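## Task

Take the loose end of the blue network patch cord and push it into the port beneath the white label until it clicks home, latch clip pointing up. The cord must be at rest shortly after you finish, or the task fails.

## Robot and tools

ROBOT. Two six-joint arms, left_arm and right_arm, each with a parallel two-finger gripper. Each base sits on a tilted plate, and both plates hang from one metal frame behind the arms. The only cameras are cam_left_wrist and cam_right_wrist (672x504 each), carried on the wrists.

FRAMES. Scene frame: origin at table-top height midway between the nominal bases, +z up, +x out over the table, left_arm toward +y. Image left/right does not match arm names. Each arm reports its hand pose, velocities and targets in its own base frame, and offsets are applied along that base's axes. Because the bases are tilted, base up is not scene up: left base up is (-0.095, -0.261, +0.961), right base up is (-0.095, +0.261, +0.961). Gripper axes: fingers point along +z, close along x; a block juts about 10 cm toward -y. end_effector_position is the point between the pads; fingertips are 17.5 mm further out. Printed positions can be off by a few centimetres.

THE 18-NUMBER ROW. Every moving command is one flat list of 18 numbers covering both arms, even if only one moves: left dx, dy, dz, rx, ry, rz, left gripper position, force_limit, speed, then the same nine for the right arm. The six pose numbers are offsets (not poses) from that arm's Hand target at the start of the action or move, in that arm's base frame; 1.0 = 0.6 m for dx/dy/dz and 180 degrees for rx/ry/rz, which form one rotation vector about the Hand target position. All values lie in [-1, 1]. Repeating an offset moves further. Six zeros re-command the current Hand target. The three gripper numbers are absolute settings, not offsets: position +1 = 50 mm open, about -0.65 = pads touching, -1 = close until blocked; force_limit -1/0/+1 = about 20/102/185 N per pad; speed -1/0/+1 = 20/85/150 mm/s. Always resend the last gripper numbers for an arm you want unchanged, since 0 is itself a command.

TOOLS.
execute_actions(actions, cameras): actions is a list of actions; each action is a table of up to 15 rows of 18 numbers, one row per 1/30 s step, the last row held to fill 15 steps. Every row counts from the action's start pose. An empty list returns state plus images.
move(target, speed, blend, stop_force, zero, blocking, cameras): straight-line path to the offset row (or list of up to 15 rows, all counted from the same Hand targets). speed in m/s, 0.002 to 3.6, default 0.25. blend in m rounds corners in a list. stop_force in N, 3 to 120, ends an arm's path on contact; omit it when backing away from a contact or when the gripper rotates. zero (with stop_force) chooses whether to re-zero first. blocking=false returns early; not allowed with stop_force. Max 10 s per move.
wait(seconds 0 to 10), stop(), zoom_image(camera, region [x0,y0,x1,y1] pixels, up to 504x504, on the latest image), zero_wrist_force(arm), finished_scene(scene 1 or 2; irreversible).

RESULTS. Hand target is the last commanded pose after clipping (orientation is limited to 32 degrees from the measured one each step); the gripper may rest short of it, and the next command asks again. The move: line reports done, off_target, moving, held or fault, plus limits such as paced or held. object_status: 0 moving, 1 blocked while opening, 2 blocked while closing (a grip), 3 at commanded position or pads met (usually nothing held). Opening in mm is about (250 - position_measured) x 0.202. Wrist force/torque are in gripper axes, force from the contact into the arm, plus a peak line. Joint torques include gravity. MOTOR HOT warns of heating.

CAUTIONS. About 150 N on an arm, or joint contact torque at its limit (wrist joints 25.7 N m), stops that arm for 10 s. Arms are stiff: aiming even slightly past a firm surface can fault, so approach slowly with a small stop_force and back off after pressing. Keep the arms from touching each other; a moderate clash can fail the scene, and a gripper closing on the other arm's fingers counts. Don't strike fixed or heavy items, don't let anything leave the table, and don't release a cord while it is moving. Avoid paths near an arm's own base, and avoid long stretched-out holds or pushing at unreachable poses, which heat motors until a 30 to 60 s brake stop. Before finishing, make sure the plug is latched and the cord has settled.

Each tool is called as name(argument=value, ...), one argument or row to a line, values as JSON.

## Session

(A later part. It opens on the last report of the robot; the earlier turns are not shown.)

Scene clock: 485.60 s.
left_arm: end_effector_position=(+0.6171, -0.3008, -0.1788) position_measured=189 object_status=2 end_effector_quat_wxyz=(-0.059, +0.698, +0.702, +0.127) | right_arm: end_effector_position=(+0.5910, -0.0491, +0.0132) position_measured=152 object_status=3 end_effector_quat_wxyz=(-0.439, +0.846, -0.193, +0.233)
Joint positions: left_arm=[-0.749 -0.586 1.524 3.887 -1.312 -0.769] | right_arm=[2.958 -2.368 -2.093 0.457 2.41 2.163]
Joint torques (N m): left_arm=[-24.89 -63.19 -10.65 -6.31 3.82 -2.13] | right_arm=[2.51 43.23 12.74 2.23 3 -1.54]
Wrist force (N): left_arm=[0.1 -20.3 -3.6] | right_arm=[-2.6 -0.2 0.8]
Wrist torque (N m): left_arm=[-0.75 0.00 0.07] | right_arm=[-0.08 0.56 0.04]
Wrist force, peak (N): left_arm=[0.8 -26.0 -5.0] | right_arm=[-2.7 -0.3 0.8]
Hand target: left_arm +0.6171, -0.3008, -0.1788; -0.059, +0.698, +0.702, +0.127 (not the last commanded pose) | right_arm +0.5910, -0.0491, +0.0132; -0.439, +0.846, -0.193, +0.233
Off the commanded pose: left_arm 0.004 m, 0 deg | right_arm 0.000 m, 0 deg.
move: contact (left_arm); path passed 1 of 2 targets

move(
  target=[
    [-0.0030,0.0012,0.0015,0,0,0,-1,-0.9,-1,0,0,0,0,0,0,0,-0.7,-0.8],
    [0.0084,0.0011,0.0026,0,0,0,-1,-0.9,-1,0,0,0,0,0,0,0,-0.7,-0.8],
  ],
  speed=0.006,
  stop_force=8,
)

move(
  target=[
    [-0.0030,-0.0032,-0.0011,0,0,0,-1,-0.9,-1,0,0,0,0,0,0,0,-0.7,-0.8],
    [0.0084,-0.0033,0,0,0,0,-1,-0.9,-1,0,0,0,0,0,0,0,-0.7,-0.8],
  ],
  speed=0.006,
  stop_force=8,
  cameras=["all"],
)

zoom_image(
  camera="cam_right_wrist",
  region=[210, 180, 270, 240],
)

zoom_image(
  camera="cam_left_wrist",
  region=[280, 220, 440, 340],
)

Scene clock: 496.80 s.
left_arm: end_effector_position=(+0.6169, -0.3008, -0.1787) position_measured=189 object_status=2 end_effector_quat_wxyz=(-0.059, +0.698, +0.702, +0.127) | right_arm: end_effector_position=(+0.5910, -0.0491, +0.0132) position_measured=152 object_status=3 end_effector_quat_wxyz=(-0.439, +0.846, -0.193, +0.233)
Joint positions: left_arm=[-0.749 -0.587 1.525 3.887 -1.312 -0.769] | right_arm=[2.958 -2.368 -2.093 0.457 2.41 2.163]
Joint torques (N m): left_arm=[-10.45 -36.23 -30.94 -2.7 -2.29 2.5] | right_arm=[2.18 45.31 12.78 2.28 2.91 -1.5]
Wrist force (N): left_arm=[1.6 -8.8 -3.1] | right_arm=[-2.5 -0.1 0.7]
Wrist torque (N m): left_arm=[-0.43 0.03 0.03] | right_arm=[-0.07 0.54 0.04]
Wrist force, peak (N): left_arm=[0.1 -20.8 -3.7] | right_arm=[-2.7 -0.3 0.8]
Hand target: left_arm +0.6170, -0.3008, -0.1787; -0.059, +0.698, +0.702, +0.127 (not the last commanded pose) | right_arm +0.5910, -0.0491, +0.0132; -0.439, +0.846, -0.193, +0.233
Off the commanded pose: left_arm 0.005 m, 0 deg | right_arm 0.000 m, 0 deg.
move: contact (left_arm); path passed 0 of 2 targets

Scene clock: 498.73 s.
left_arm: end_effector_position=(+0.6166, -0.3028, -0.1793) position_measured=189 object_status=2 end_effector_quat_wxyz=(-0.059, +0.698, +0.702, +0.127) | right_arm: end_effector_position=(+0.5910, -0.0491, +0.0132) position_measured=152 object_status=3 end_effector_quat_wxyz=(-0.439, +0.846, -0.193, +0.233)
Joint positions: left_arm=[-0.751 -0.584 1.522 3.889 -1.312 -0.771] | right_arm=[2.958 -2.368 -2.093 0.457 2.41 2.163]
Joint torques (N m): left_arm=[-25.42 -62.26 -8.94 -5.52 1.15 -2.11] | right_arm=[2.34 45.52 12.72 2.31 2.98 -1.45]
Wrist force (N): left_arm=[-0.4 -15.0 -4.0] | right_arm=[-2.6 -0.1 0.7]
Wrist torque (N m): left_arm=[-0.52 -0.05 0.09] | right_arm=[-0.07 0.56 0.03]
Wrist force, peak (N): left_arm=[-0.3 -21.4 -5.9] | right_arm=[-2.7 -0.1 0.9]
Hand target: left_arm +0.6165, -0.3028, -0.1793; -0.059, +0.698, +0.702, +0.127 (not the last commanded pose) | right_arm +0.5910, -0.0491, +0.0132; -0.439, +0.846, -0.193, +0.233
Off the commanded pose: left_arm 0.005 m, 0 deg | right_arm 0.000 m, 0 deg.
move: contact (left_arm); path passed 1 of 2 targets

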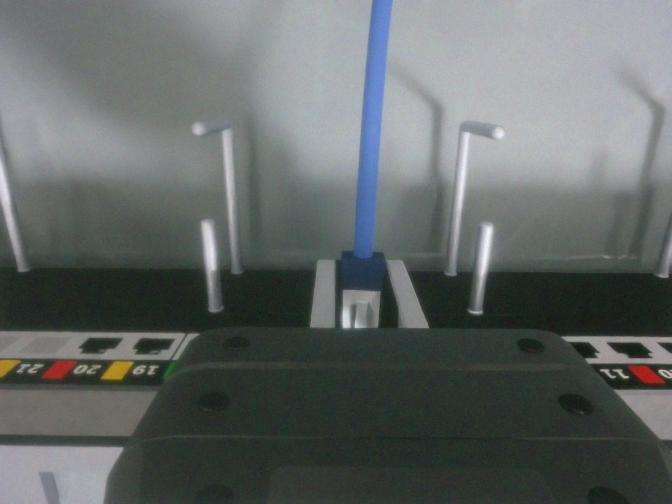

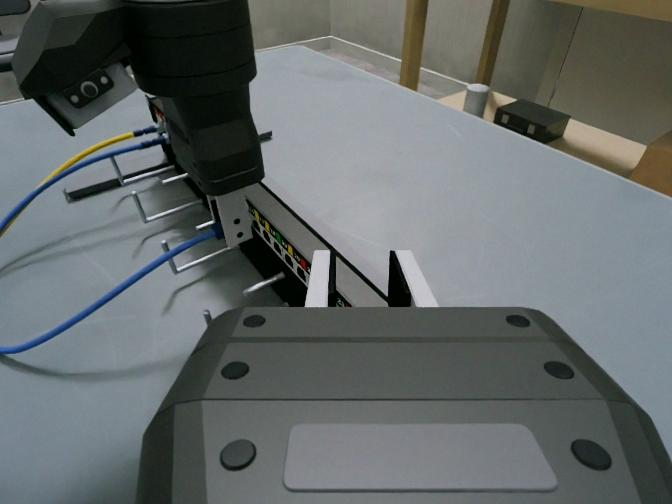

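Scaled by 8.400 from the camera's 672x504 image, which has a finer 960x720 frame.

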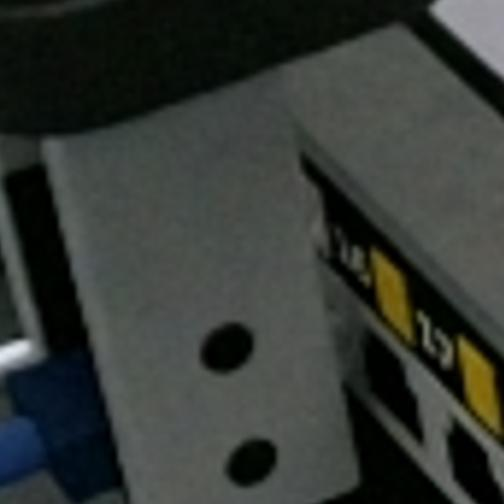

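Scaled by 3.150 from the camera's 672x504 image, which has a finer 960x720 frame.

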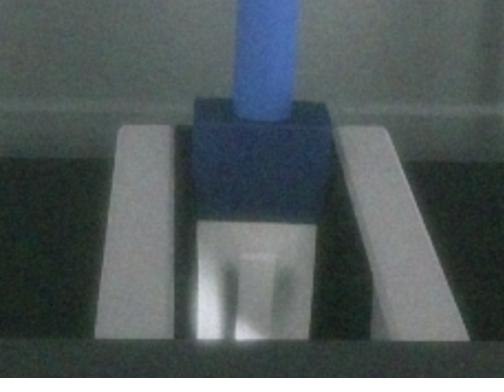

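move(
  target=[
    [-0.0050,0.0046,0.0025,0,0,0,-1,-0.9,-1,0,0,0,0,0,0,0,-0.7,-0.8],
    [0.0081,0.0045,0.0038,0,0,0,-1,-0.9,-1,0,0,0,0,0,0,0,-0.7,-0.8],
  ],
  speed=0.006,
  stop_force=10,
  cameras=["all"],
)

zoom_image(
  camera="cam_right_wrist",
  region=[210, 180, 270, 240],
)

zoom_image(
  camera="cam_left_wrist",
  region=[0, 310, 200, 410],
)

zoom_image(
  camera="cam_left_wrist",
  region=[472, 310, 672, 410],
)

Scene clock: 521.77 s.
left_arm: end_effector_position=(+0.6148, -0.3011, -0.1784) position_measured=189 object_status=2 end_effector_quat_wxyz=(-0.059, +0.698, +0.702, +0.127) | right_arm: end_effector_position=(+0.5910, -0.0491, +0.0132) position_measured=152 object_status=3 end_effector_quat_wxyz=(-0.439, +0.846, -0.193, +0.233)
Joint positions: left_arm=[-0.751 -0.59 1.531 3.885 -1.312 -0.771] | right_arm=[2.958 -2.368 -2.093 0.457 2.41 2.163]
Joint torques (N m): left_arm=[-23.74 -34.67 -28.05 -0.85 0.95 -1.8] | right_arm=[1.73 45.29 12.59 2.36 2.91 -1.33]
Wrist force (N): left_arm=[-2.7 -2.6 -2.3] | right_arm=[-2.5 -0.1 0.8]
Wrist torque (N m): left_arm=[-0.30 0.10 0.05] | right_arm=[-0.06 0.54 0.03]
Wrist force, peak (N): left_arm=[-0.8 -15.6 -4.2] | right_arm=[-2.7 -0.1 0.8]
Hand target: left_arm +0.6148, -0.3011, -0.1784; -0.059, +0.698, +0.702, +0.127 (not the last commanded pose) | right_arm +0.5910, -0.0491, +0.0132; -0.439, +0.846, -0.193, +0.233
Off the commanded pose: left_arm 0.007 m, 0 deg | right_arm 0.000 m, 0 deg.
move: contact (left_arm); path passed 0 of 2 targets

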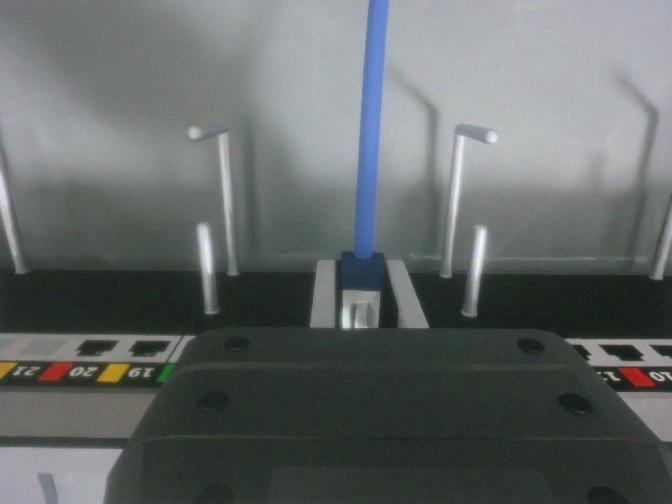

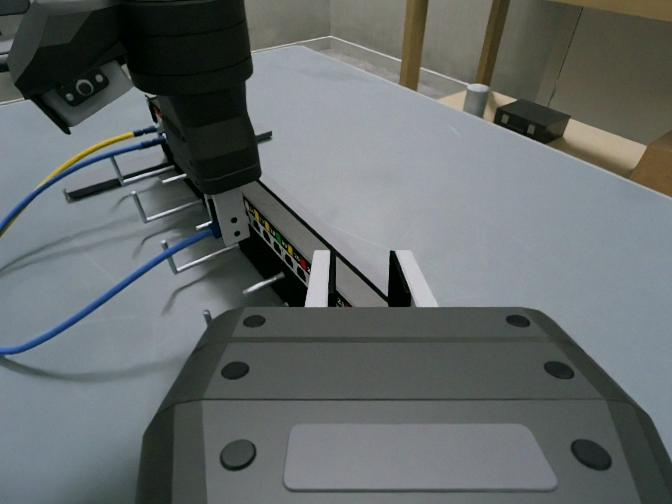

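Scaled by 8.400 from the camera's 672x504 image, which has a finer 960x720 frame.

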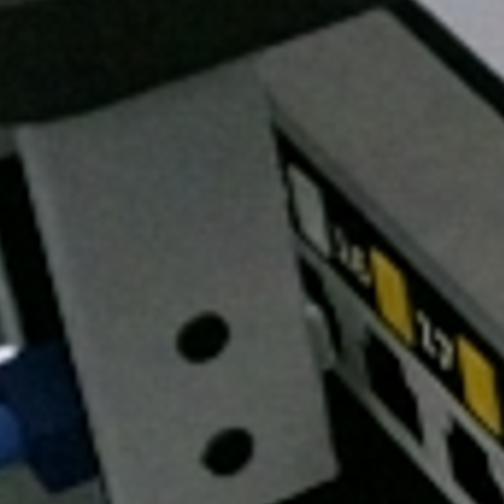

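Scaled by 2.520 from the camera's 672x504 image, which has a finer 960x720 frame.

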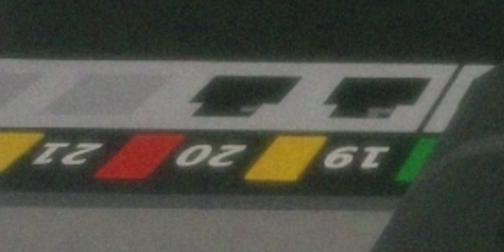

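Scaled by 2.520 from the camera's 672x504 image, which has a finer 960x720 frame.

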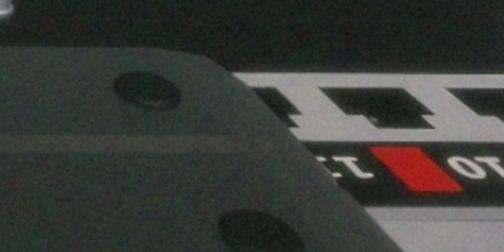

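move(
  target=[
    [-0.0017,0.0016,0.0003,0,0,0,-1,-0.9,-1,0,0,0,0,0,0,0,-0.7,-0.8],
    [0.01,0.0015,0.0014,0,0,0,-1,-0.9,-1,0,0,0,0,0,0,0,-0.7,-0.8],
  ],
  speed=0.006,
  stop_force=10,
)

Scene clock: 536.80 s.
left_arm: end_effector_position=(+0.6207, -0.3002, -0.1776) position_measured=189 object_status=2 end_effector_quat_wxyz=(-0.059, +0.698, +0.702, +0.127) | right_arm: end_effector_position=(+0.5910, -0.0491, +0.0132) position_measured=152 object_status=3 end_effector_quat_wxyz=(-0.439, +0.846, -0.193, +0.233)
Joint positions: left_arm=[-0.744 -0.584 1.515 3.894 -1.312 -0.764] | right_arm=[2.958 -2.368 -2.093 0.457 2.41 2.163]
Joint torques (N m): left_arm=[-1.65 -39 -30.96 -2.48 4.24 2.42] | right_arm=[2.02 45.87 12.72 2.34 2.87 -1.25]
Wrist force (N): left_arm=[-7.1 -13.3 -0.6] | right_arm=[-2.4 -0.1 0.9]
Wrist torque (N m): left_arm=[-0.68 0.08 0.12] | right_arm=[-0.07 0.52 0.04]
Wrist force, peak (N): left_arm=[-6.9 -13.7 -0.2] | right_arm=[-2.8 -0.3 0.9]
Hand target: left_arm +0.6207, -0.3002, -0.1776; -0.059, +0.698, +0.702, +0.127 | right_arm +0.5910, -0.0491, +0.0132; -0.439, +0.846, -0.193, +0.233
Off the commanded pose: left_arm 0.000 m, 0 deg | right_arm 0.000 m, 0 deg.
move: contact (left_arm)

move(
  target=[
    [0,0,0,0,0,0,-0.12,-0.9,-1,0,0,0,0,0,0,0,-0.7,-0.8],
    [-0.0249,0,-0.0024,0,0,0,-0.12,-0.9,-1,0,0,0,0,0,0,0,-0.7,-0.8],
  ],
  speed=0.08,
  cameras=["all"],
)

zoom_image(
  camera="cam_right_wrist",
  region=[180, 160, 280, 260],
)

zoom_image(
  camera="cam_left_wrist",
  region=[270, 200, 450, 340],
)

Scene clock: 543.97 s.
left_arm: end_effector_position=(+0.6058, -0.3002, -0.1790) position_measured=171 object_status=3 end_effector_quat_wxyz=(-0.059, +0.698, +0.702, +0.127) | right_arm: end_effector_position=(+0.5910, -0.0491, +0.0132) position_measured=152 object_status=3 end_effector_quat_wxyz=(-0.439, +0.846, -0.193, +0.233)
Joint positions: left_arm=[-0.759 -0.6 1.559 3.869 -1.313 -0.779] | right_arm=[2.958 -2.368 -2.093 0.457 2.41 2.163]
Joint torques (N m): left_arm=[-28.26 -59.53 -4.48 -4.7 -2.58 -1.94] | right_arm=[2.22 45.75 12.79 2.28 2.75 -1.18]
Wrist force (N): left_arm=[-2.9 -3.1 -2.1] | right_arm=[-2.6 -0.1 0.8]
Wrist torque (N m): left_arm=[-0.36 0.17 0.15] | right_arm=[-0.07 0.55 0.04]
Wrist force, peak (N): left_arm=[0.3 -15.6 -2.4] | right_arm=[-2.7 -0.3 1.0]
Hand target: left_arm +0.6058, -0.3002, -0.1790; -0.059, +0.698, +0.702, +0.127 | right_arm +0.5910, -0.0491, +0.0132; -0.439, +0.846, -0.193, +0.233
Off the commanded pose: left_arm 0.000 m, 0 deg | right_arm 0.000 m, 0 deg.
move: done

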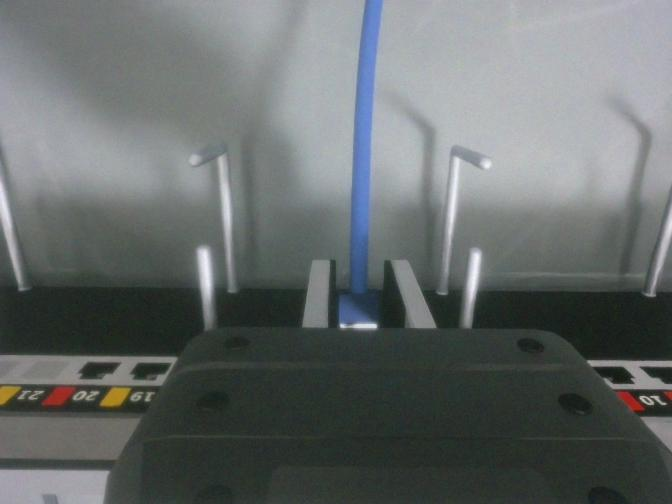

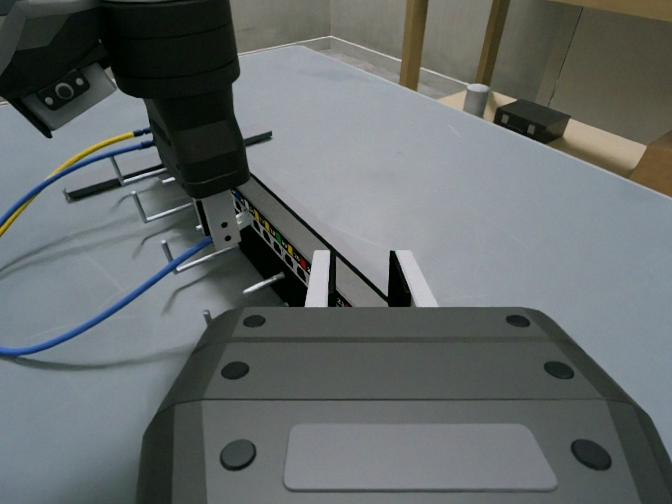

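Scaled by 5.040 from the camera's 672x504 image, which has a finer 960x720 frame.

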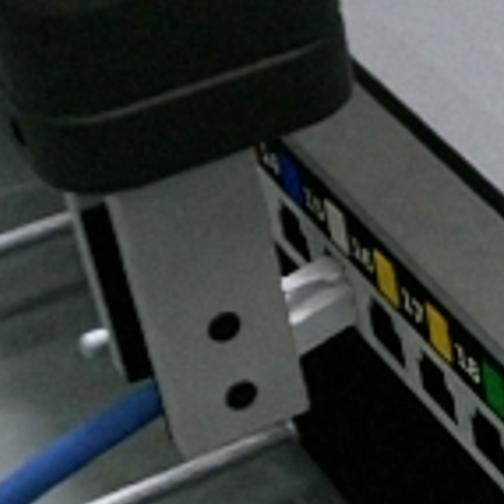

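Scaled by 2.800 from the camera's 672x504 image, which has a finer 960x720 frame.

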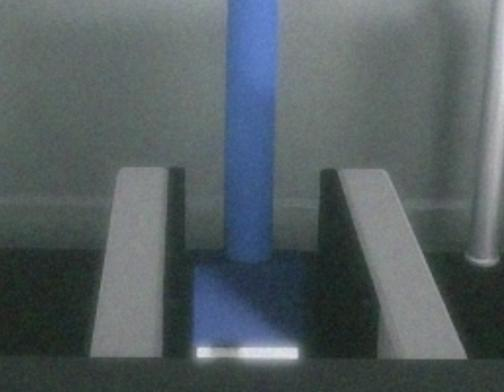

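move(
  target=[0,0,0,0,0,0,-1,-0.8,-1,0,0,0,0,0,0,0,-0.7,-0.8],
)

move(
  target=[0.0332,-0.0003,0.0032,0,0,0,-1,-0.8,-1,0,0,0,0,0,0,0,-0.7,-0.8],
  speed=0.01,
  stop_force=25,
  cameras=["all"],
)

zoom_image(
  camera="cam_right_wrist",
  region=[180, 160, 280, 260],
)

Scene clock: 547.00 s.
left_arm: end_effector_position=(+0.6058, -0.3002, -0.1790) position_measured=189 object_status=2 end_effector_quat_wxyz=(-0.059, +0.698, +0.702, +0.127) | right_arm: end_effector_position=(+0.5910, -0.0491, +0.0132) position_measured=152 object_status=3 end_effector_quat_wxyz=(-0.439, +0.846, -0.193, +0.233)
Joint positions: left_arm=[-0.759 -0.6 1.559 3.869 -1.313 -0.779] | right_arm=[2.958 -2.368 -2.093 0.457 2.41 2.163]
Joint torques (N m): left_arm=[-25.57 -59.18 -4.42 -4.15 -1.46 -2.12] | right_arm=[2.17 45.41 12.22 2.3 2.91 -1.11]
Wrist force (N): left_arm=[-4.4 -2.9 -2.3] | right_arm=[-2.4 -0.2 0.9]
Wrist torque (N m): left_arm=[-0.35 0.14 0.19] | right_arm=[-0.08 0.53 0.04]
Wrist force, peak (N): left_arm=[-4.3 -3.2 -2.1] | right_arm=[-2.7 -0.3 0.7]
Hand target: left_arm +0.6058, -0.3002, -0.1790; -0.059, +0.698, +0.702, +0.127 | right_arm +0.5910, -0.0491, +0.0132; -0.439, +0.846, -0.193, +0.233
Off the commanded pose: left_arm 0.000 m, 0 deg | right_arm 0.000 m, 0 deg.
move: done

Scene clock: 548.23 s.
left_arm: end_effector_position=(+0.6069, -0.3003, -0.1789) position_measured=189 object_status=2 end_effector_quat_wxyz=(-0.060, +0.698, +0.702, +0.127) | right_arm: end_effector_position=(+0.5910, -0.0491, +0.0132) position_measured=152 object_status=3 end_effector_quat_wxyz=(-0.439, +0.846, -0.193, +0.233)
Joint positions: left_arm=[-0.758 -0.599 1.556 3.872 -1.313 -0.778] | right_arm=[2.958 -2.368 -2.093 0.457 2.41 2.163]
Joint torques (N m): left_arm=[-20.64 -65.67 -13.35 -8.12 6.7 -2.05] | right_arm=[2.12 45.7 13.25 2.39 2.83 -1.12]
Wrist force (N): left_arm=[-3.9 -27.4 -2.1] | right_arm=[-2.5 -0.1 0.9]
Wrist torque (N m): left_arm=[-0.75 0.11 0.07] | right_arm=[-0.06 0.54 0.04]
Wrist force, peak (N): left_arm=[-3.6 -34.0 -2.7] | right_arm=[-2.7 -0.2 0.8]
Hand target: left_arm +0.6069, -0.3003, -0.1789; -0.060, +0.698, +0.702, +0.127 (not the last commanded pose) | right_arm +0.5910, -0.0491, +0.0132; -0.439, +0.846, -0.193, +0.233
Off the commanded pose: left_arm 0.019 m, 0 deg | right_arm 0.000 m, 0 deg.
move: contact (left_arm)

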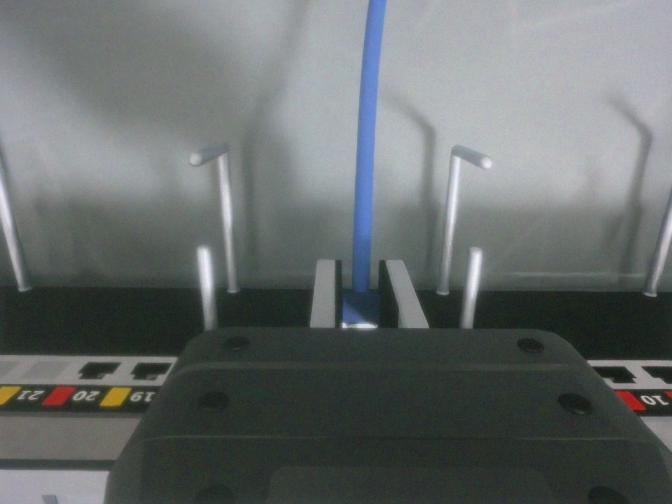

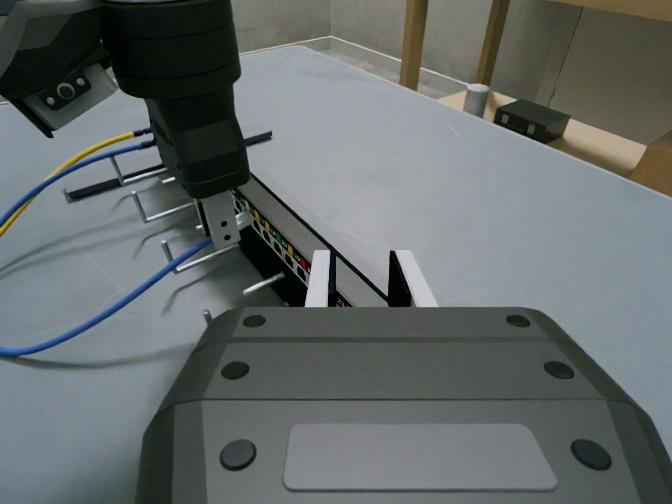

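Scaled by 5.040 from the camera's 672x504 image, which has a finer 960x720 frame.

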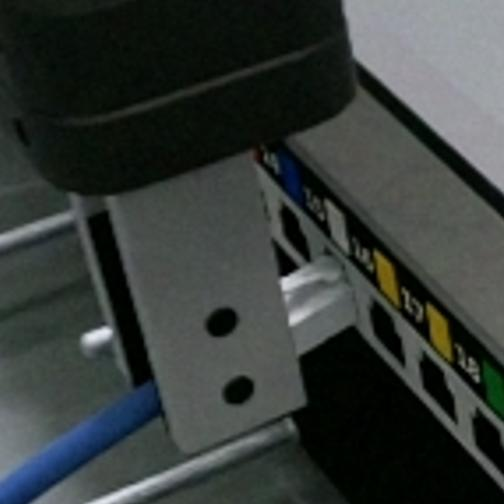

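move(
  target=[-0.0012,-0.001,0.0038,-0.0005,0.0268,0.0073,-1,-0.8,-1,0,0,0,0,0,0,0,-0.7,-0.8],
  speed=0.02,
)

move(
  target=[0.0332,-0.0003,0.0032,0,0,0,-1,-0.8,-1,0,0,0,0,0,0,0,-0.7,-0.8],
  speed=0.01,
  stop_force=30,
  cameras=["all"],
)

zoom_image(
  camera="cam_right_wrist",
  region=[180, 160, 280, 260],
)

Scene clock: 556.20 s.
left_arm: end_effector_position=(+0.6061, -0.3009, -0.1766) position_measured=189 object_status=2 end_effector_quat_wxyz=(-0.090, +0.695, +0.707, +0.096) | right_arm: end_effector_position=(+0.5910, -0.0491, +0.0132) position_measured=152 object_status=3 end_effector_quat_wxyz=(-0.439, +0.846, -0.193, +0.233)
Joint positions: left_arm=[-0.737 -0.588 1.489 3.986 -1.371 -0.771] | right_arm=[2.958 -2.368 -2.093 0.457 2.41 2.163]
Joint torques (N m): left_arm=[-5.06 -35.91 -27.25 -0.31 -2.29 2.53] | right_arm=[2.11 44.74 12.91 2.42 2.75 -1]
Wrist force (N): left_arm=[-4.9 -3.2 -2.2] | right_arm=[-2.4 -0.3 1.1]
Wrist torque (N m): left_arm=[-0.43 0.28 0.09] | right_arm=[-0.10 0.53 0.03]
Wrist force, peak (N): left_arm=[-3.9 -28.1 -2.3] | right_arm=[-2.7 -0.1 0.9]
Hand target: left_arm +0.6061, -0.3009, -0.1766; -0.090, +0.695, +0.707, +0.096 | right_arm +0.5910, -0.0491, +0.0132; -0.439, +0.846, -0.193, +0.233
Off the commanded pose: left_arm 0.000 m, 0 deg | right_arm 0.000 m, 0 deg.
move: done

Scene clock: 557.57 s.
left_arm: end_effector_position=(+0.6082, -0.3009, -0.1765) position_measured=189 object_status=2 end_effector_quat_wxyz=(-0.090, +0.695, +0.707, +0.096) | right_arm: end_effector_position=(+0.5910, -0.0491, +0.0132) position_measured=152 object_status=3 end_effector_quat_wxyz=(-0.439, +0.846, -0.193, +0.233)
Joint positions: left_arm=[-0.735 -0.586 1.482 3.991 -1.371 -0.769] | right_arm=[2.958 -2.368 -2.093 0.457 2.41 2.163]
Joint torques (N m): left_arm=[-19.23 -65.86 -15.01 -8.36 7.11 -2.15] | right_arm=[1.93 45.1 12.44 2.35 2.75 -1]
Wrist force (N): left_arm=[-4.5 -33.5 -3.2] | right_arm=[-2.4 -0.3 0.9]
Wrist torque (N m): left_arm=[-0.89 0.36 0.09] | right_arm=[-0.09 0.52 0.03]
Wrist force, peak (N): left_arm=[-3.5 -40.5 -3.2] | right_arm=[-2.6 -0.1 0.9]
Hand target: left_arm +0.6082, -0.3009, -0.1765; -0.090, +0.695, +0.707, +0.096 (not the last commanded pose) | right_arm +0.5910, -0.0491, +0.0132; -0.439, +0.846, -0.193, +0.233
Off the commanded pose: left_arm 0.018 m, 0 deg | right_arm 0.000 m, 0 deg.
move: contact (left_arm)

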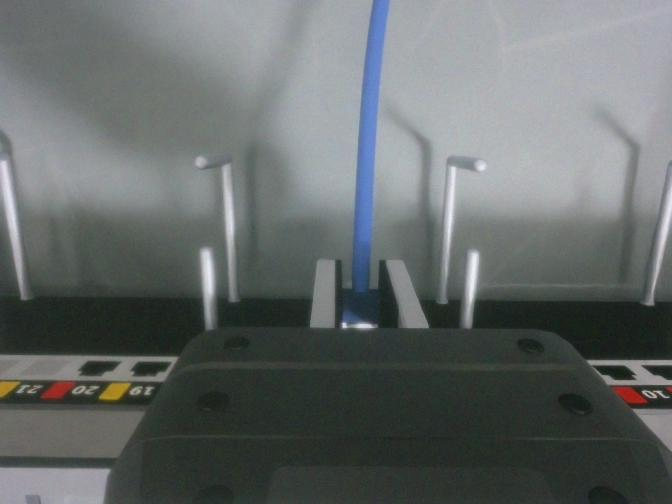

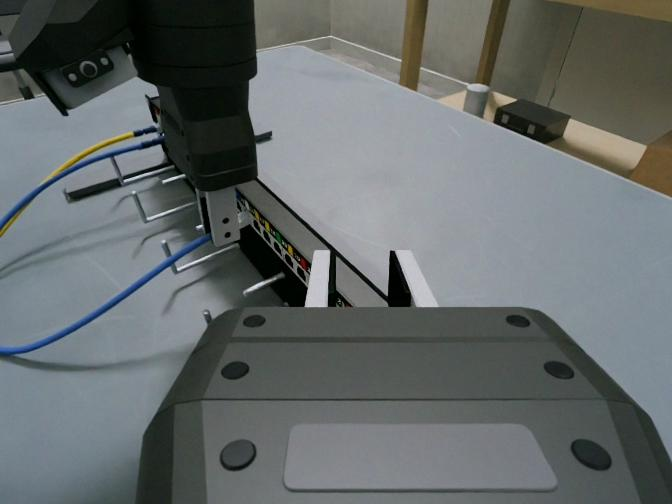

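Scaled by 5.040 from the camera's 672x504 image, which has a finer 960x720 frame.

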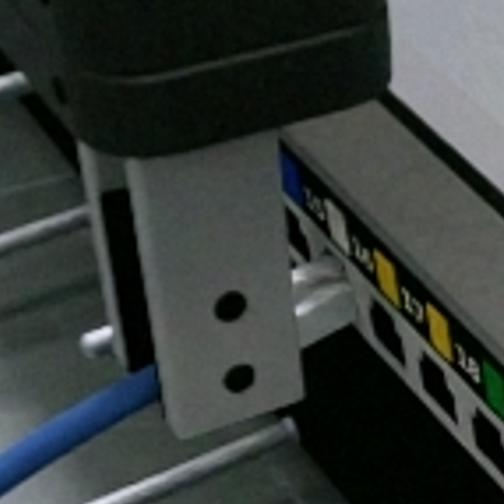

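move(
  target=[0.03,-0.0003,0.0029,0,0,0,-1,-0.8,-1,0,0,0,0,0,0,0,-0.7,-0.8],
  speed=0.01,
  stop_force=50,
  cameras=["all"],
)

zoom_image(
  camera="cam_right_wrist",
  region=[210, 180, 270, 240],
)

zoom_image(
  camera="cam_left_wrist",
  region=[270, 200, 450, 340],
)

Scene clock: 564.97 s.
left_arm: end_effector_position=(+0.6262, -0.3010, -0.1748) position_measured=189 object_status=2 end_effector_quat_wxyz=(-0.090, +0.695, +0.707, +0.096) | right_arm: end_effector_position=(+0.5910, -0.0491, +0.0132) position_measured=152 object_status=3 end_effector_quat_wxyz=(-0.439, +0.846, -0.193, +0.233)
Joint positions: left_arm=[-0.718 -0.564 1.425 4.023 -1.369 -0.752] | right_arm=[2.958 -2.368 -2.093 0.457 2.41 2.163]
Joint torques (N m): left_arm=[4.99 -44.09 -41.18 -7.41 8.48 2.73] | right_arm=[1.93 45.62 12.27 2.34 2.76 -0.87]
Wrist force (N): left_arm=[-3.9 -40.7 -5.6] | right_arm=[-2.6 -0.3 1.0]
Wrist torque (N m): left_arm=[-0.77 0.30 0.01] | right_arm=[-0.09 0.56 0.03]
Wrist force, peak (N): left_arm=[-4.4 -41.2 -5.8] | right_arm=[-2.6 -0.1 1.1]
Hand target: left_arm +0.6262, -0.3010, -0.1748; -0.090, +0.695, +0.707, +0.096 | right_arm +0.5910, -0.0491, +0.0132; -0.439, +0.846, -0.193, +0.233
Off the commanded pose: left_arm 0.000 m, 0 deg | right_arm 0.000 m, 0 deg.
move: done

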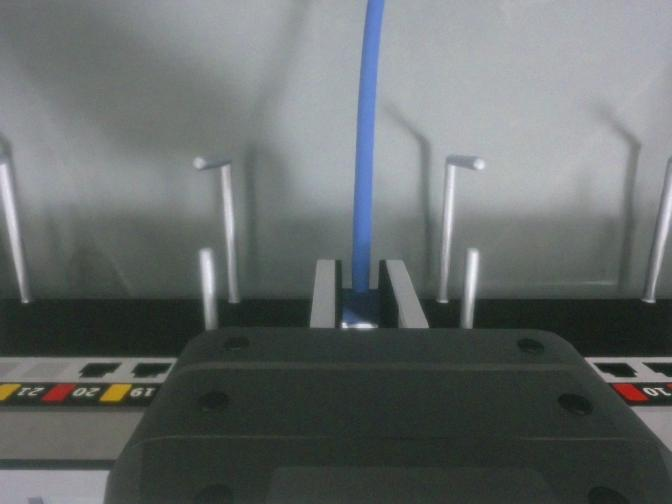

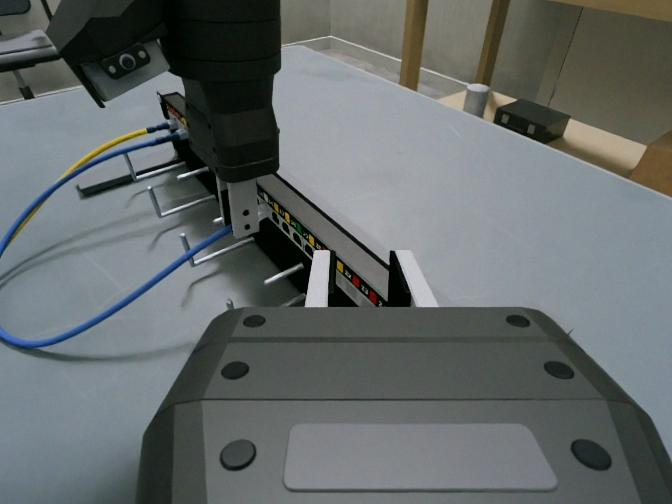

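Scaled by 8.400 from the camera's 672x504 image, which has a finer 960x720 frame.

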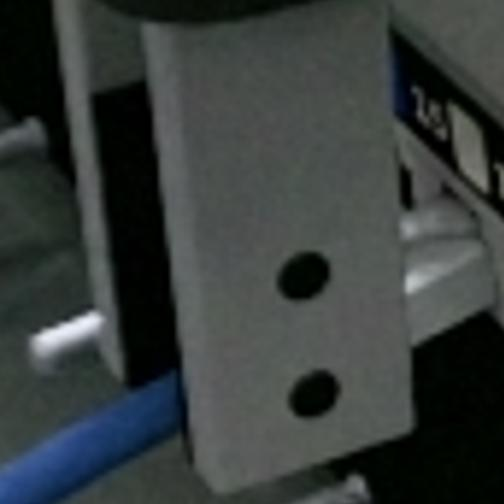

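Scaled by 2.800 from the camera's 672x504 image, which has a finer 960x720 frame.

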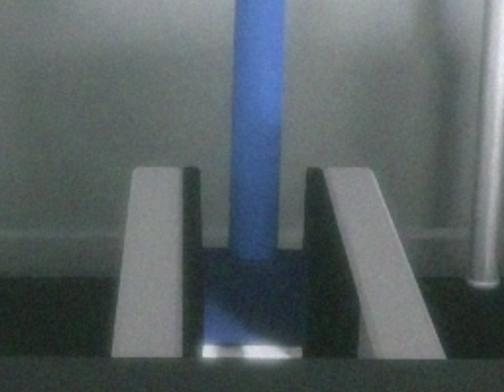

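zoom_image(
  camera="cam_right_wrist",
  region=[130, 90, 270, 230],
)

zoom_image(
  camera="cam_right_wrist",
  region=[140, 100, 200, 160],
)

Scaled by 3.600 from the camera's 672x504 image, which has a finer 960x720 frame.

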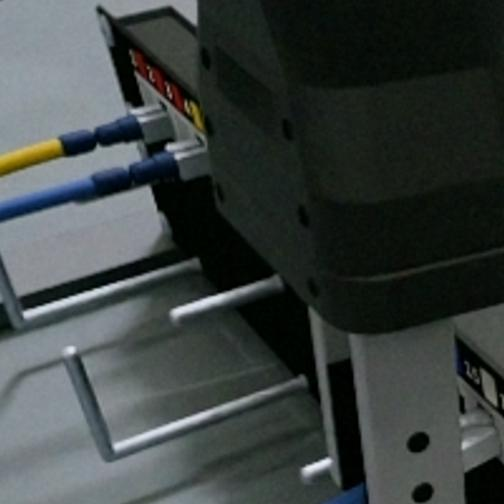

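Scaled by 8.400 from the camera's 672x504 image, which has a finer 960x720 frame.

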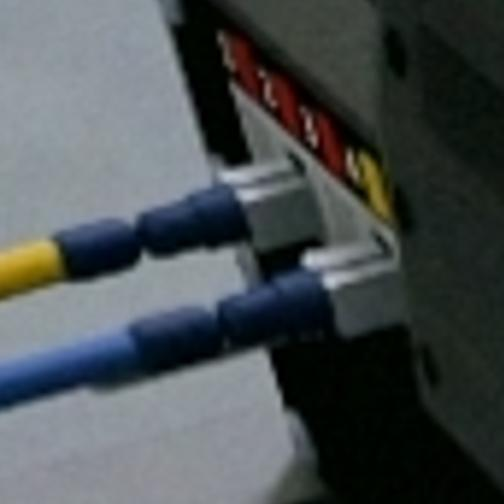

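move(
  target=[
    [-0.0015,0,-0.0001,0,0,0,-1,-0.8,-1,0,0,0,0,0,0,0,-0.7,-0.8],
    [-0.0015,0,-0.0001,0,0,0,-0.12,-0.8,-1,0,0,0,0,0,0,0,-0.7,-0.8],
    [-0.03,0,-0.003,0,0,0,-0.12,-0.8,-1,0,0,0,0,0,0,0,-0.7,-0.8],
  ],
  speed=0.06,
  cameras=["all"],
)

zoom_image(
  camera="cam_right_wrist",
  region=[220, 170, 280, 230],
)

zoom_image(
  camera="cam_left_wrist",
  region=[270, 200, 450, 340],
)

Scene clock: 575.27 s.
left_arm: end_effector_position=(+0.6082, -0.3010, -0.1766) position_measured=171 object_status=3 end_effector_quat_wxyz=(-0.090, +0.695, +0.707, +0.096) | right_arm: end_effector_position=(+0.5910, -0.0491, +0.0132) position_measured=152 object_status=3 end_effector_quat_wxyz=(-0.439, +0.846, -0.193, +0.233)
Joint positions: left_arm=[-0.735 -0.585 1.482 3.991 -1.371 -0.769] | right_arm=[2.958 -2.368 -2.093 0.457 2.41 2.163]
Joint torques (N m): left_arm=[-27.39 -60.15 -3.46 -4.7 -2.66 -2.07] | right_arm=[2.41 45.62 12.41 2.37 2.77 -0.78]
Wrist force (N): left_arm=[-3.5 -3.9 -2.0] | right_arm=[-2.3 -0.3 0.9]
Wrist torque (N m): left_arm=[-0.49 0.27 0.19] | right_arm=[-0.10 0.50 0.03]
Wrist force, peak (N): left_arm=[-4.1 -41.2 -6.1] | right_arm=[-2.7 -0.3 0.9]
Hand target: left_arm +0.6082, -0.3010, -0.1766; -0.090, +0.695, +0.707, +0.096 | right_arm +0.5910, -0.0491, +0.0132; -0.439, +0.846, -0.193, +0.233
Off the commanded pose: left_arm 0.000 m, 0 deg | right_arm 0.000 m, 0 deg.
move: done

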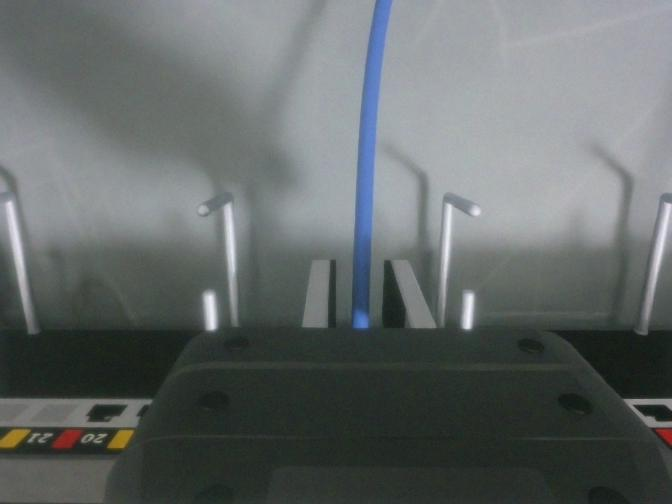

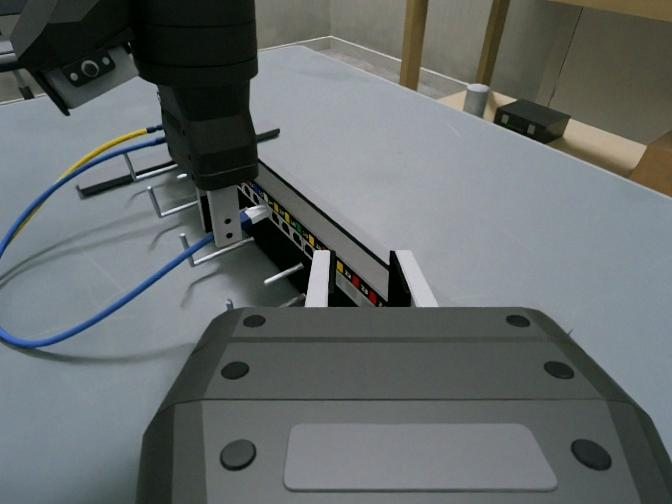

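Scaled by 8.400 from the camera's 672x504 image, which has a finer 960x720 frame.

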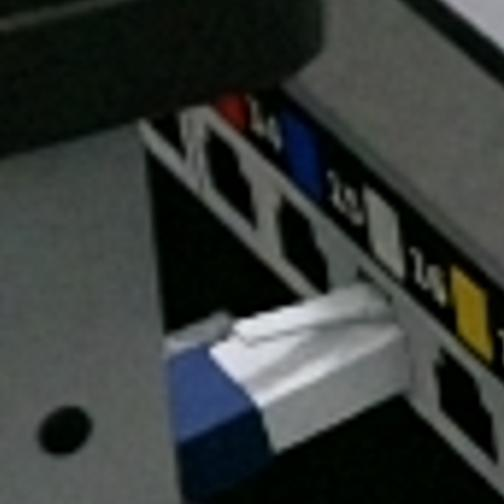

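Scaled by 2.800 from the camera's 672x504 image, which has a finer 960x720 frame.

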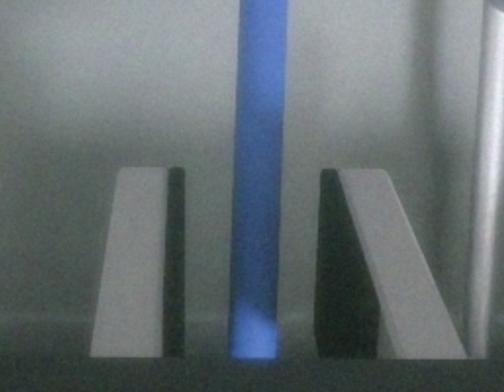

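move(
  target=[
    [0.0285,0,0.0029,0,0,0,-0.12,-0.8,-1,0,0,0,0,0,0,0,-0.7,-0.8],
    [0.0285,0,0.0029,0,0,0,-1,-0.6,-1,0,0,0,0,0,0,0,-0.7,-0.8],
  ],
  speed=0.05,
)

move(
  target=[
    [0.004,-0.0006,0.0022,0,0,0,-1,-0.6,-1,0,0,0,0,0,0,0,-0.7,-0.8],
    [0.004,0.0003,-0.0018,0,0,0,-1,-0.6,-1,0,0,0,0,0,0,0,-0.7,-0.8],
    [0.005,-0.0018,0,0,0,0,-1,-0.6,-1,0,0,0,0,0,0,0,-0.7,-0.8],
    [0.006,0.0018,0.0006,0,0,0,-1,-0.6,-1,0,0,0,0,0,0,0,-0.7,-0.8],
    [0.01,0,0.001,0,0,0,-1,-0.6,-1,0,0,0,0,0,0,0,-0.7,-0.8],
  ],
  speed=0.004,
  stop_force=36,
  cameras=["all"],
)

zoom_image(
  camera="cam_right_wrist",
  region=[210, 170, 280, 240],
)

Scene clock: 585.60 s.
left_arm: end_effector_position=(+0.6253, -0.3010, -0.1748) position_measured=191 object_status=2 end_effector_quat_wxyz=(-0.090, +0.695, +0.707, +0.096) | right_arm: end_effector_position=(+0.5910, -0.0491, +0.0132) position_measured=152 object_status=3 end_effector_quat_wxyz=(-0.439, +0.846, -0.193, +0.233)
Joint positions: left_arm=[-0.719 -0.565 1.428 4.022 -1.369 -0.753] | right_arm=[2.958 -2.368 -2.093 0.457 2.41 2.163]
Joint torques (N m): left_arm=[-6.88 -36.89 -28.39 -0.71 2.11 2.57] | right_arm=[2.08 45.77 12.44 2.43 2.68 -0.74]
Wrist force (N): left_arm=[-4.4 -4.7 -2.3] | right_arm=[-2.3 -0.2 1.0]
Wrist torque (N m): left_arm=[-0.53 0.17 0.09] | right_arm=[-0.07 0.51 0.03]
Wrist force, peak (N): left_arm=[-4.8 -4.8 -1.9] | right_arm=[-2.7 -0.2 0.9]
Hand target: left_arm +0.6253, -0.3010, -0.1748; -0.090, +0.695, +0.707, +0.096 | right_arm +0.5910, -0.0491, +0.0132; -0.439, +0.846, -0.193, +0.233
Off the commanded pose: left_arm 0.000 m, 0 deg | right_arm 0.000 m, 0 deg.
move: done

Scene clock: 587.93 s.
left_arm: end_effector_position=(+0.6277, -0.3011, -0.1752) position_measured=191 object_status=2 end_effector_quat_wxyz=(-0.090, +0.695, +0.707, +0.096) | right_arm: end_effector_position=(+0.5910, -0.0491, +0.0132) position_measured=152 object_status=3 end_effector_quat_wxyz=(-0.439, +0.846, -0.193, +0.233)
Joint positions: left_arm=[-0.717 -0.561 1.42 4.025 -1.368 -0.751] | right_arm=[2.958 -2.368 -2.093 0.457 2.41 2.163]
Joint torques (N m): left_arm=[-4.34 -51.37 -30.36 -6.69 6.6 -0.13] | right_arm=[1.74 45.5 12.4 2.44 2.7 -0.62]
Wrist force (N): left_arm=[3.5 -44.1 -31.4] | right_arm=[-2.4 -0.1 0.6]
Wrist torque (N m): left_arm=[-0.90 0.23 0.01] | right_arm=[-0.07 0.53 0.03]
Wrist force, peak (N): left_arm=[4.8 -44.8 -34.6] | right_arm=[-2.6 -0.1 1.1]
Hand target: left_arm +0.6277, -0.3011, -0.1752; -0.090, +0.695, +0.707, +0.096 (not the last commanded pose) | right_arm +0.5910, -0.0491, +0.0132; -0.439, +0.846, -0.193, +0.233
Off the commanded pose: left_arm 0.004 m, 0 deg | right_arm 0.000 m, 0 deg.
move: contact (left_arm); path passed 1 of 5 targets

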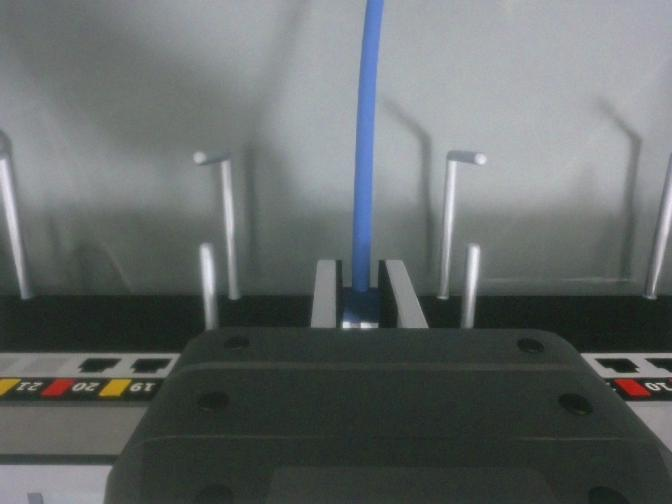

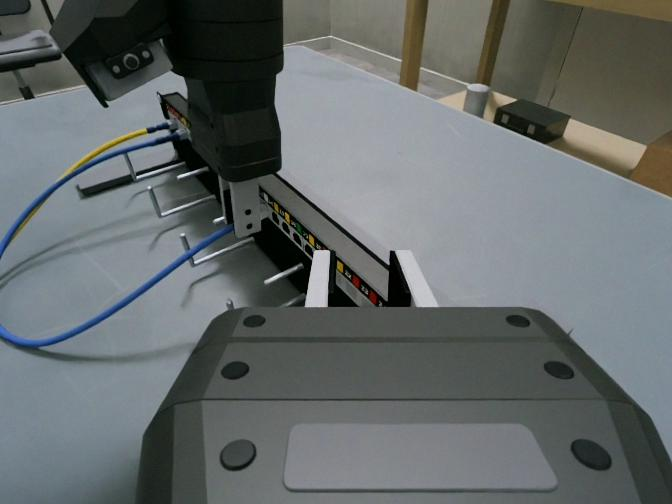

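Scaled by 7.200 from the camera's 672x504 image, which has a finer 960x720 frame.

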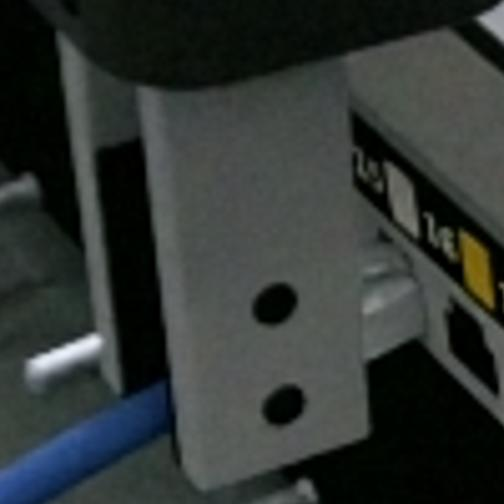

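move(
  target=[
    [0.001,-0.0005,0.002,0,0,0,-1,-0.6,-1,0,0,0,0,0,0,0,-0.7,-0.8],
    [0.005,-0.0005,0.0025,0,0,0,-1,-0.6,-1,0,0,0,0,0,0,0,-0.7,-0.8],
    [0.007,0.0005,-0.0005,0,0,0,-1,-0.6,-1,0,0,0,0,0,0,0,-0.7,-0.8],
    [0.009,-0.0005,0.003,0,0,0,-1,-0.6,-1,0,0,0,0,0,0,0,-0.7,-0.8],
    [0.012,0.0002,0.001,0,0,0,-1,-0.6,-1,0,0,0,0,0,0,0,-0.7,-0.8],
  ],
  speed=0.006,
  cameras=["all"],
)

zoom_image(
  camera="cam_right_wrist",
  region=[210, 170, 280, 240],
)

Scene clock: 594.93 s.
left_arm: end_effector_position=(+0.6349, -0.3010, -0.1745) position_measured=191 object_status=2 end_effector_quat_wxyz=(-0.090, +0.695, +0.707, +0.096) | right_arm: end_effector_position=(+0.5910, -0.0491, +0.0132) position_measured=152 object_status=3 end_effector_quat_wxyz=(-0.439, +0.846, -0.193, +0.233)
Joint positions: left_arm=[-0.71 -0.553 1.397 4.038 -1.367 -0.744] | right_arm=[2.958 -2.368 -2.093 0.457 2.41 2.163]
Joint torques (N m): left_arm=[13.37 -31.17 -41 -14.14 11.15 2.65] | right_arm=[1.98 45.69 12.42 2.42 2.65 -0.51]
Wrist force (N): left_arm=[1.9 -64.1 -33.5] | right_arm=[-2.4 -0.3 0.8]
Wrist torque (N m): left_arm=[-0.75 0.20 -0.02] | right_arm=[-0.11 0.53 0.03]
Wrist force, peak (N): left_arm=[7.5 -81.9 -45.2] | right_arm=[-2.7 0.0 0.9]
Hand target: left_arm +0.6349, -0.3010, -0.1746; -0.090, +0.695, +0.707, +0.096 | right_arm +0.5910, -0.0491, +0.0132; -0.439, +0.846, -0.193, +0.233
Off the commanded pose: left_arm 0.000 m, 0 deg | right_arm 0.000 m, 0 deg.
move: done

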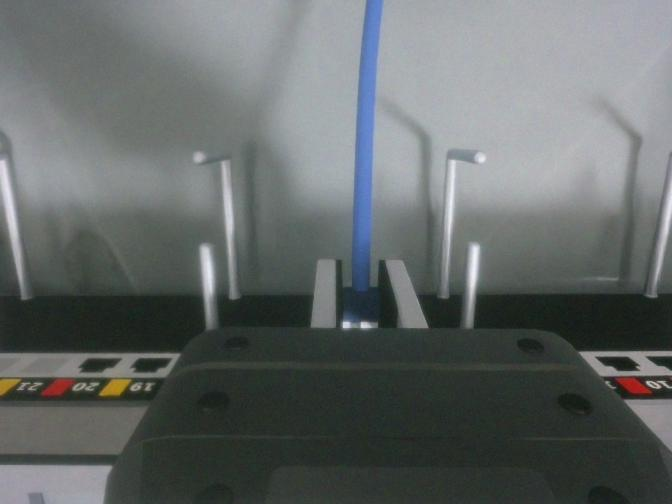

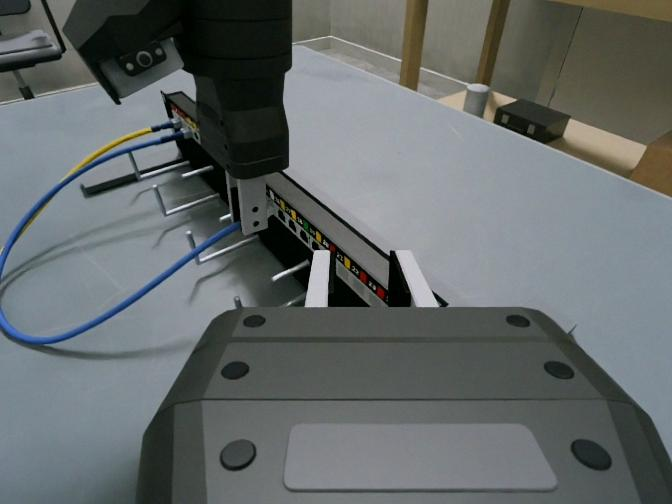

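Scaled by 7.200 from the camera's 672x504 image, which has a finer 960x720 frame.

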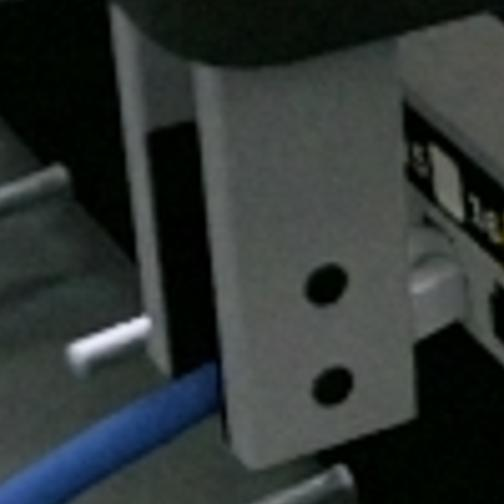

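move(
  target=[
    [-0.002,0,0,0,0,0,-1,-0.6,-1,0,0,0,0,0,0,0,-0.7,-0.8],
    [-0.002,0,0,0,0,0,-0.12,-0.6,-1,0,0,0,0,0,0,0,-0.7,-0.8],
    [-0.05,0,-0.004,0,0,0,-0.12,-0.6,-1,0,0,0,0,0,0,0,-0.7,-0.8],
  ],
  speed=0.08,
  cameras=["all"],
)

zoom_image(
  camera="cam_right_wrist",
  region=[220, 170, 290, 240],
)

zoom_image(
  camera="cam_right_wrist",
  region=[140, 100, 210, 170],
)

Scene clock: 601.90 s.
left_arm: end_effector_position=(+0.6049, -0.3010, -0.1770) position_measured=171 object_status=3 end_effector_quat_wxyz=(-0.090, +0.695, +0.707, +0.096) | right_arm: end_effector_position=(+0.5910, -0.0491, +0.0132) position_measured=152 object_status=3 end_effector_quat_wxyz=(-0.439, +0.846, -0.193, +0.233)
Joint positions: left_arm=[-0.738 -0.589 1.492 3.985 -1.372 -0.772] | right_arm=[2.958 -2.368 -2.093 0.457 2.41 2.163]
Joint torques (N m): left_arm=[-28.3 -60.85 -4.32 -4.9 -2.57 -2.08] | right_arm=[1.74 45.15 12.52 2.43 2.61 -0.35]
Wrist force (N): left_arm=[-1.6 -6.5 -1.9] | right_arm=[-2.6 -0.4 0.6]
Wrist torque (N m): left_arm=[-0.90 -0.04 0.19] | right_arm=[-0.12 0.56 0.04]
Wrist force, peak (N): left_arm=[2.1 -65.9 -37.2] | right_arm=[-2.8 -0.3 0.8]
Hand target: left_arm +0.6049, -0.3010, -0.1770; -0.090, +0.695, +0.707, +0.096 | right_arm +0.5910, -0.0491, +0.0132; -0.439, +0.846, -0.193, +0.233
Off the commanded pose: left_arm 0.000 m, 0 deg | right_arm 0.000 m, 0 deg.
move: done

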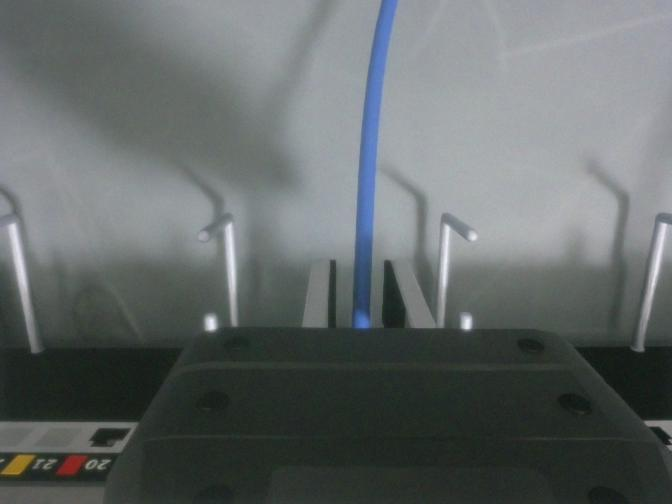

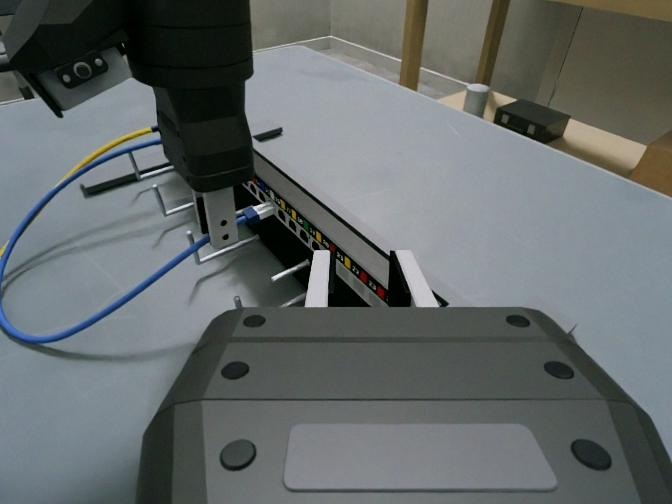

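Scaled by 7.200 from the camera's 672x504 image, which has a finer 960x720 frame.

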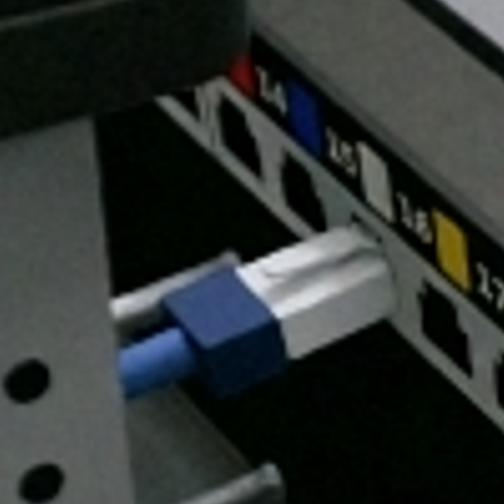

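Scaled by 7.200 from the camera's 672x504 image, which has a finer 960x720 frame.

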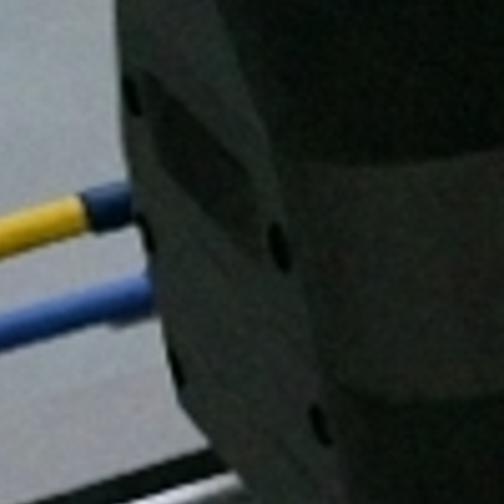

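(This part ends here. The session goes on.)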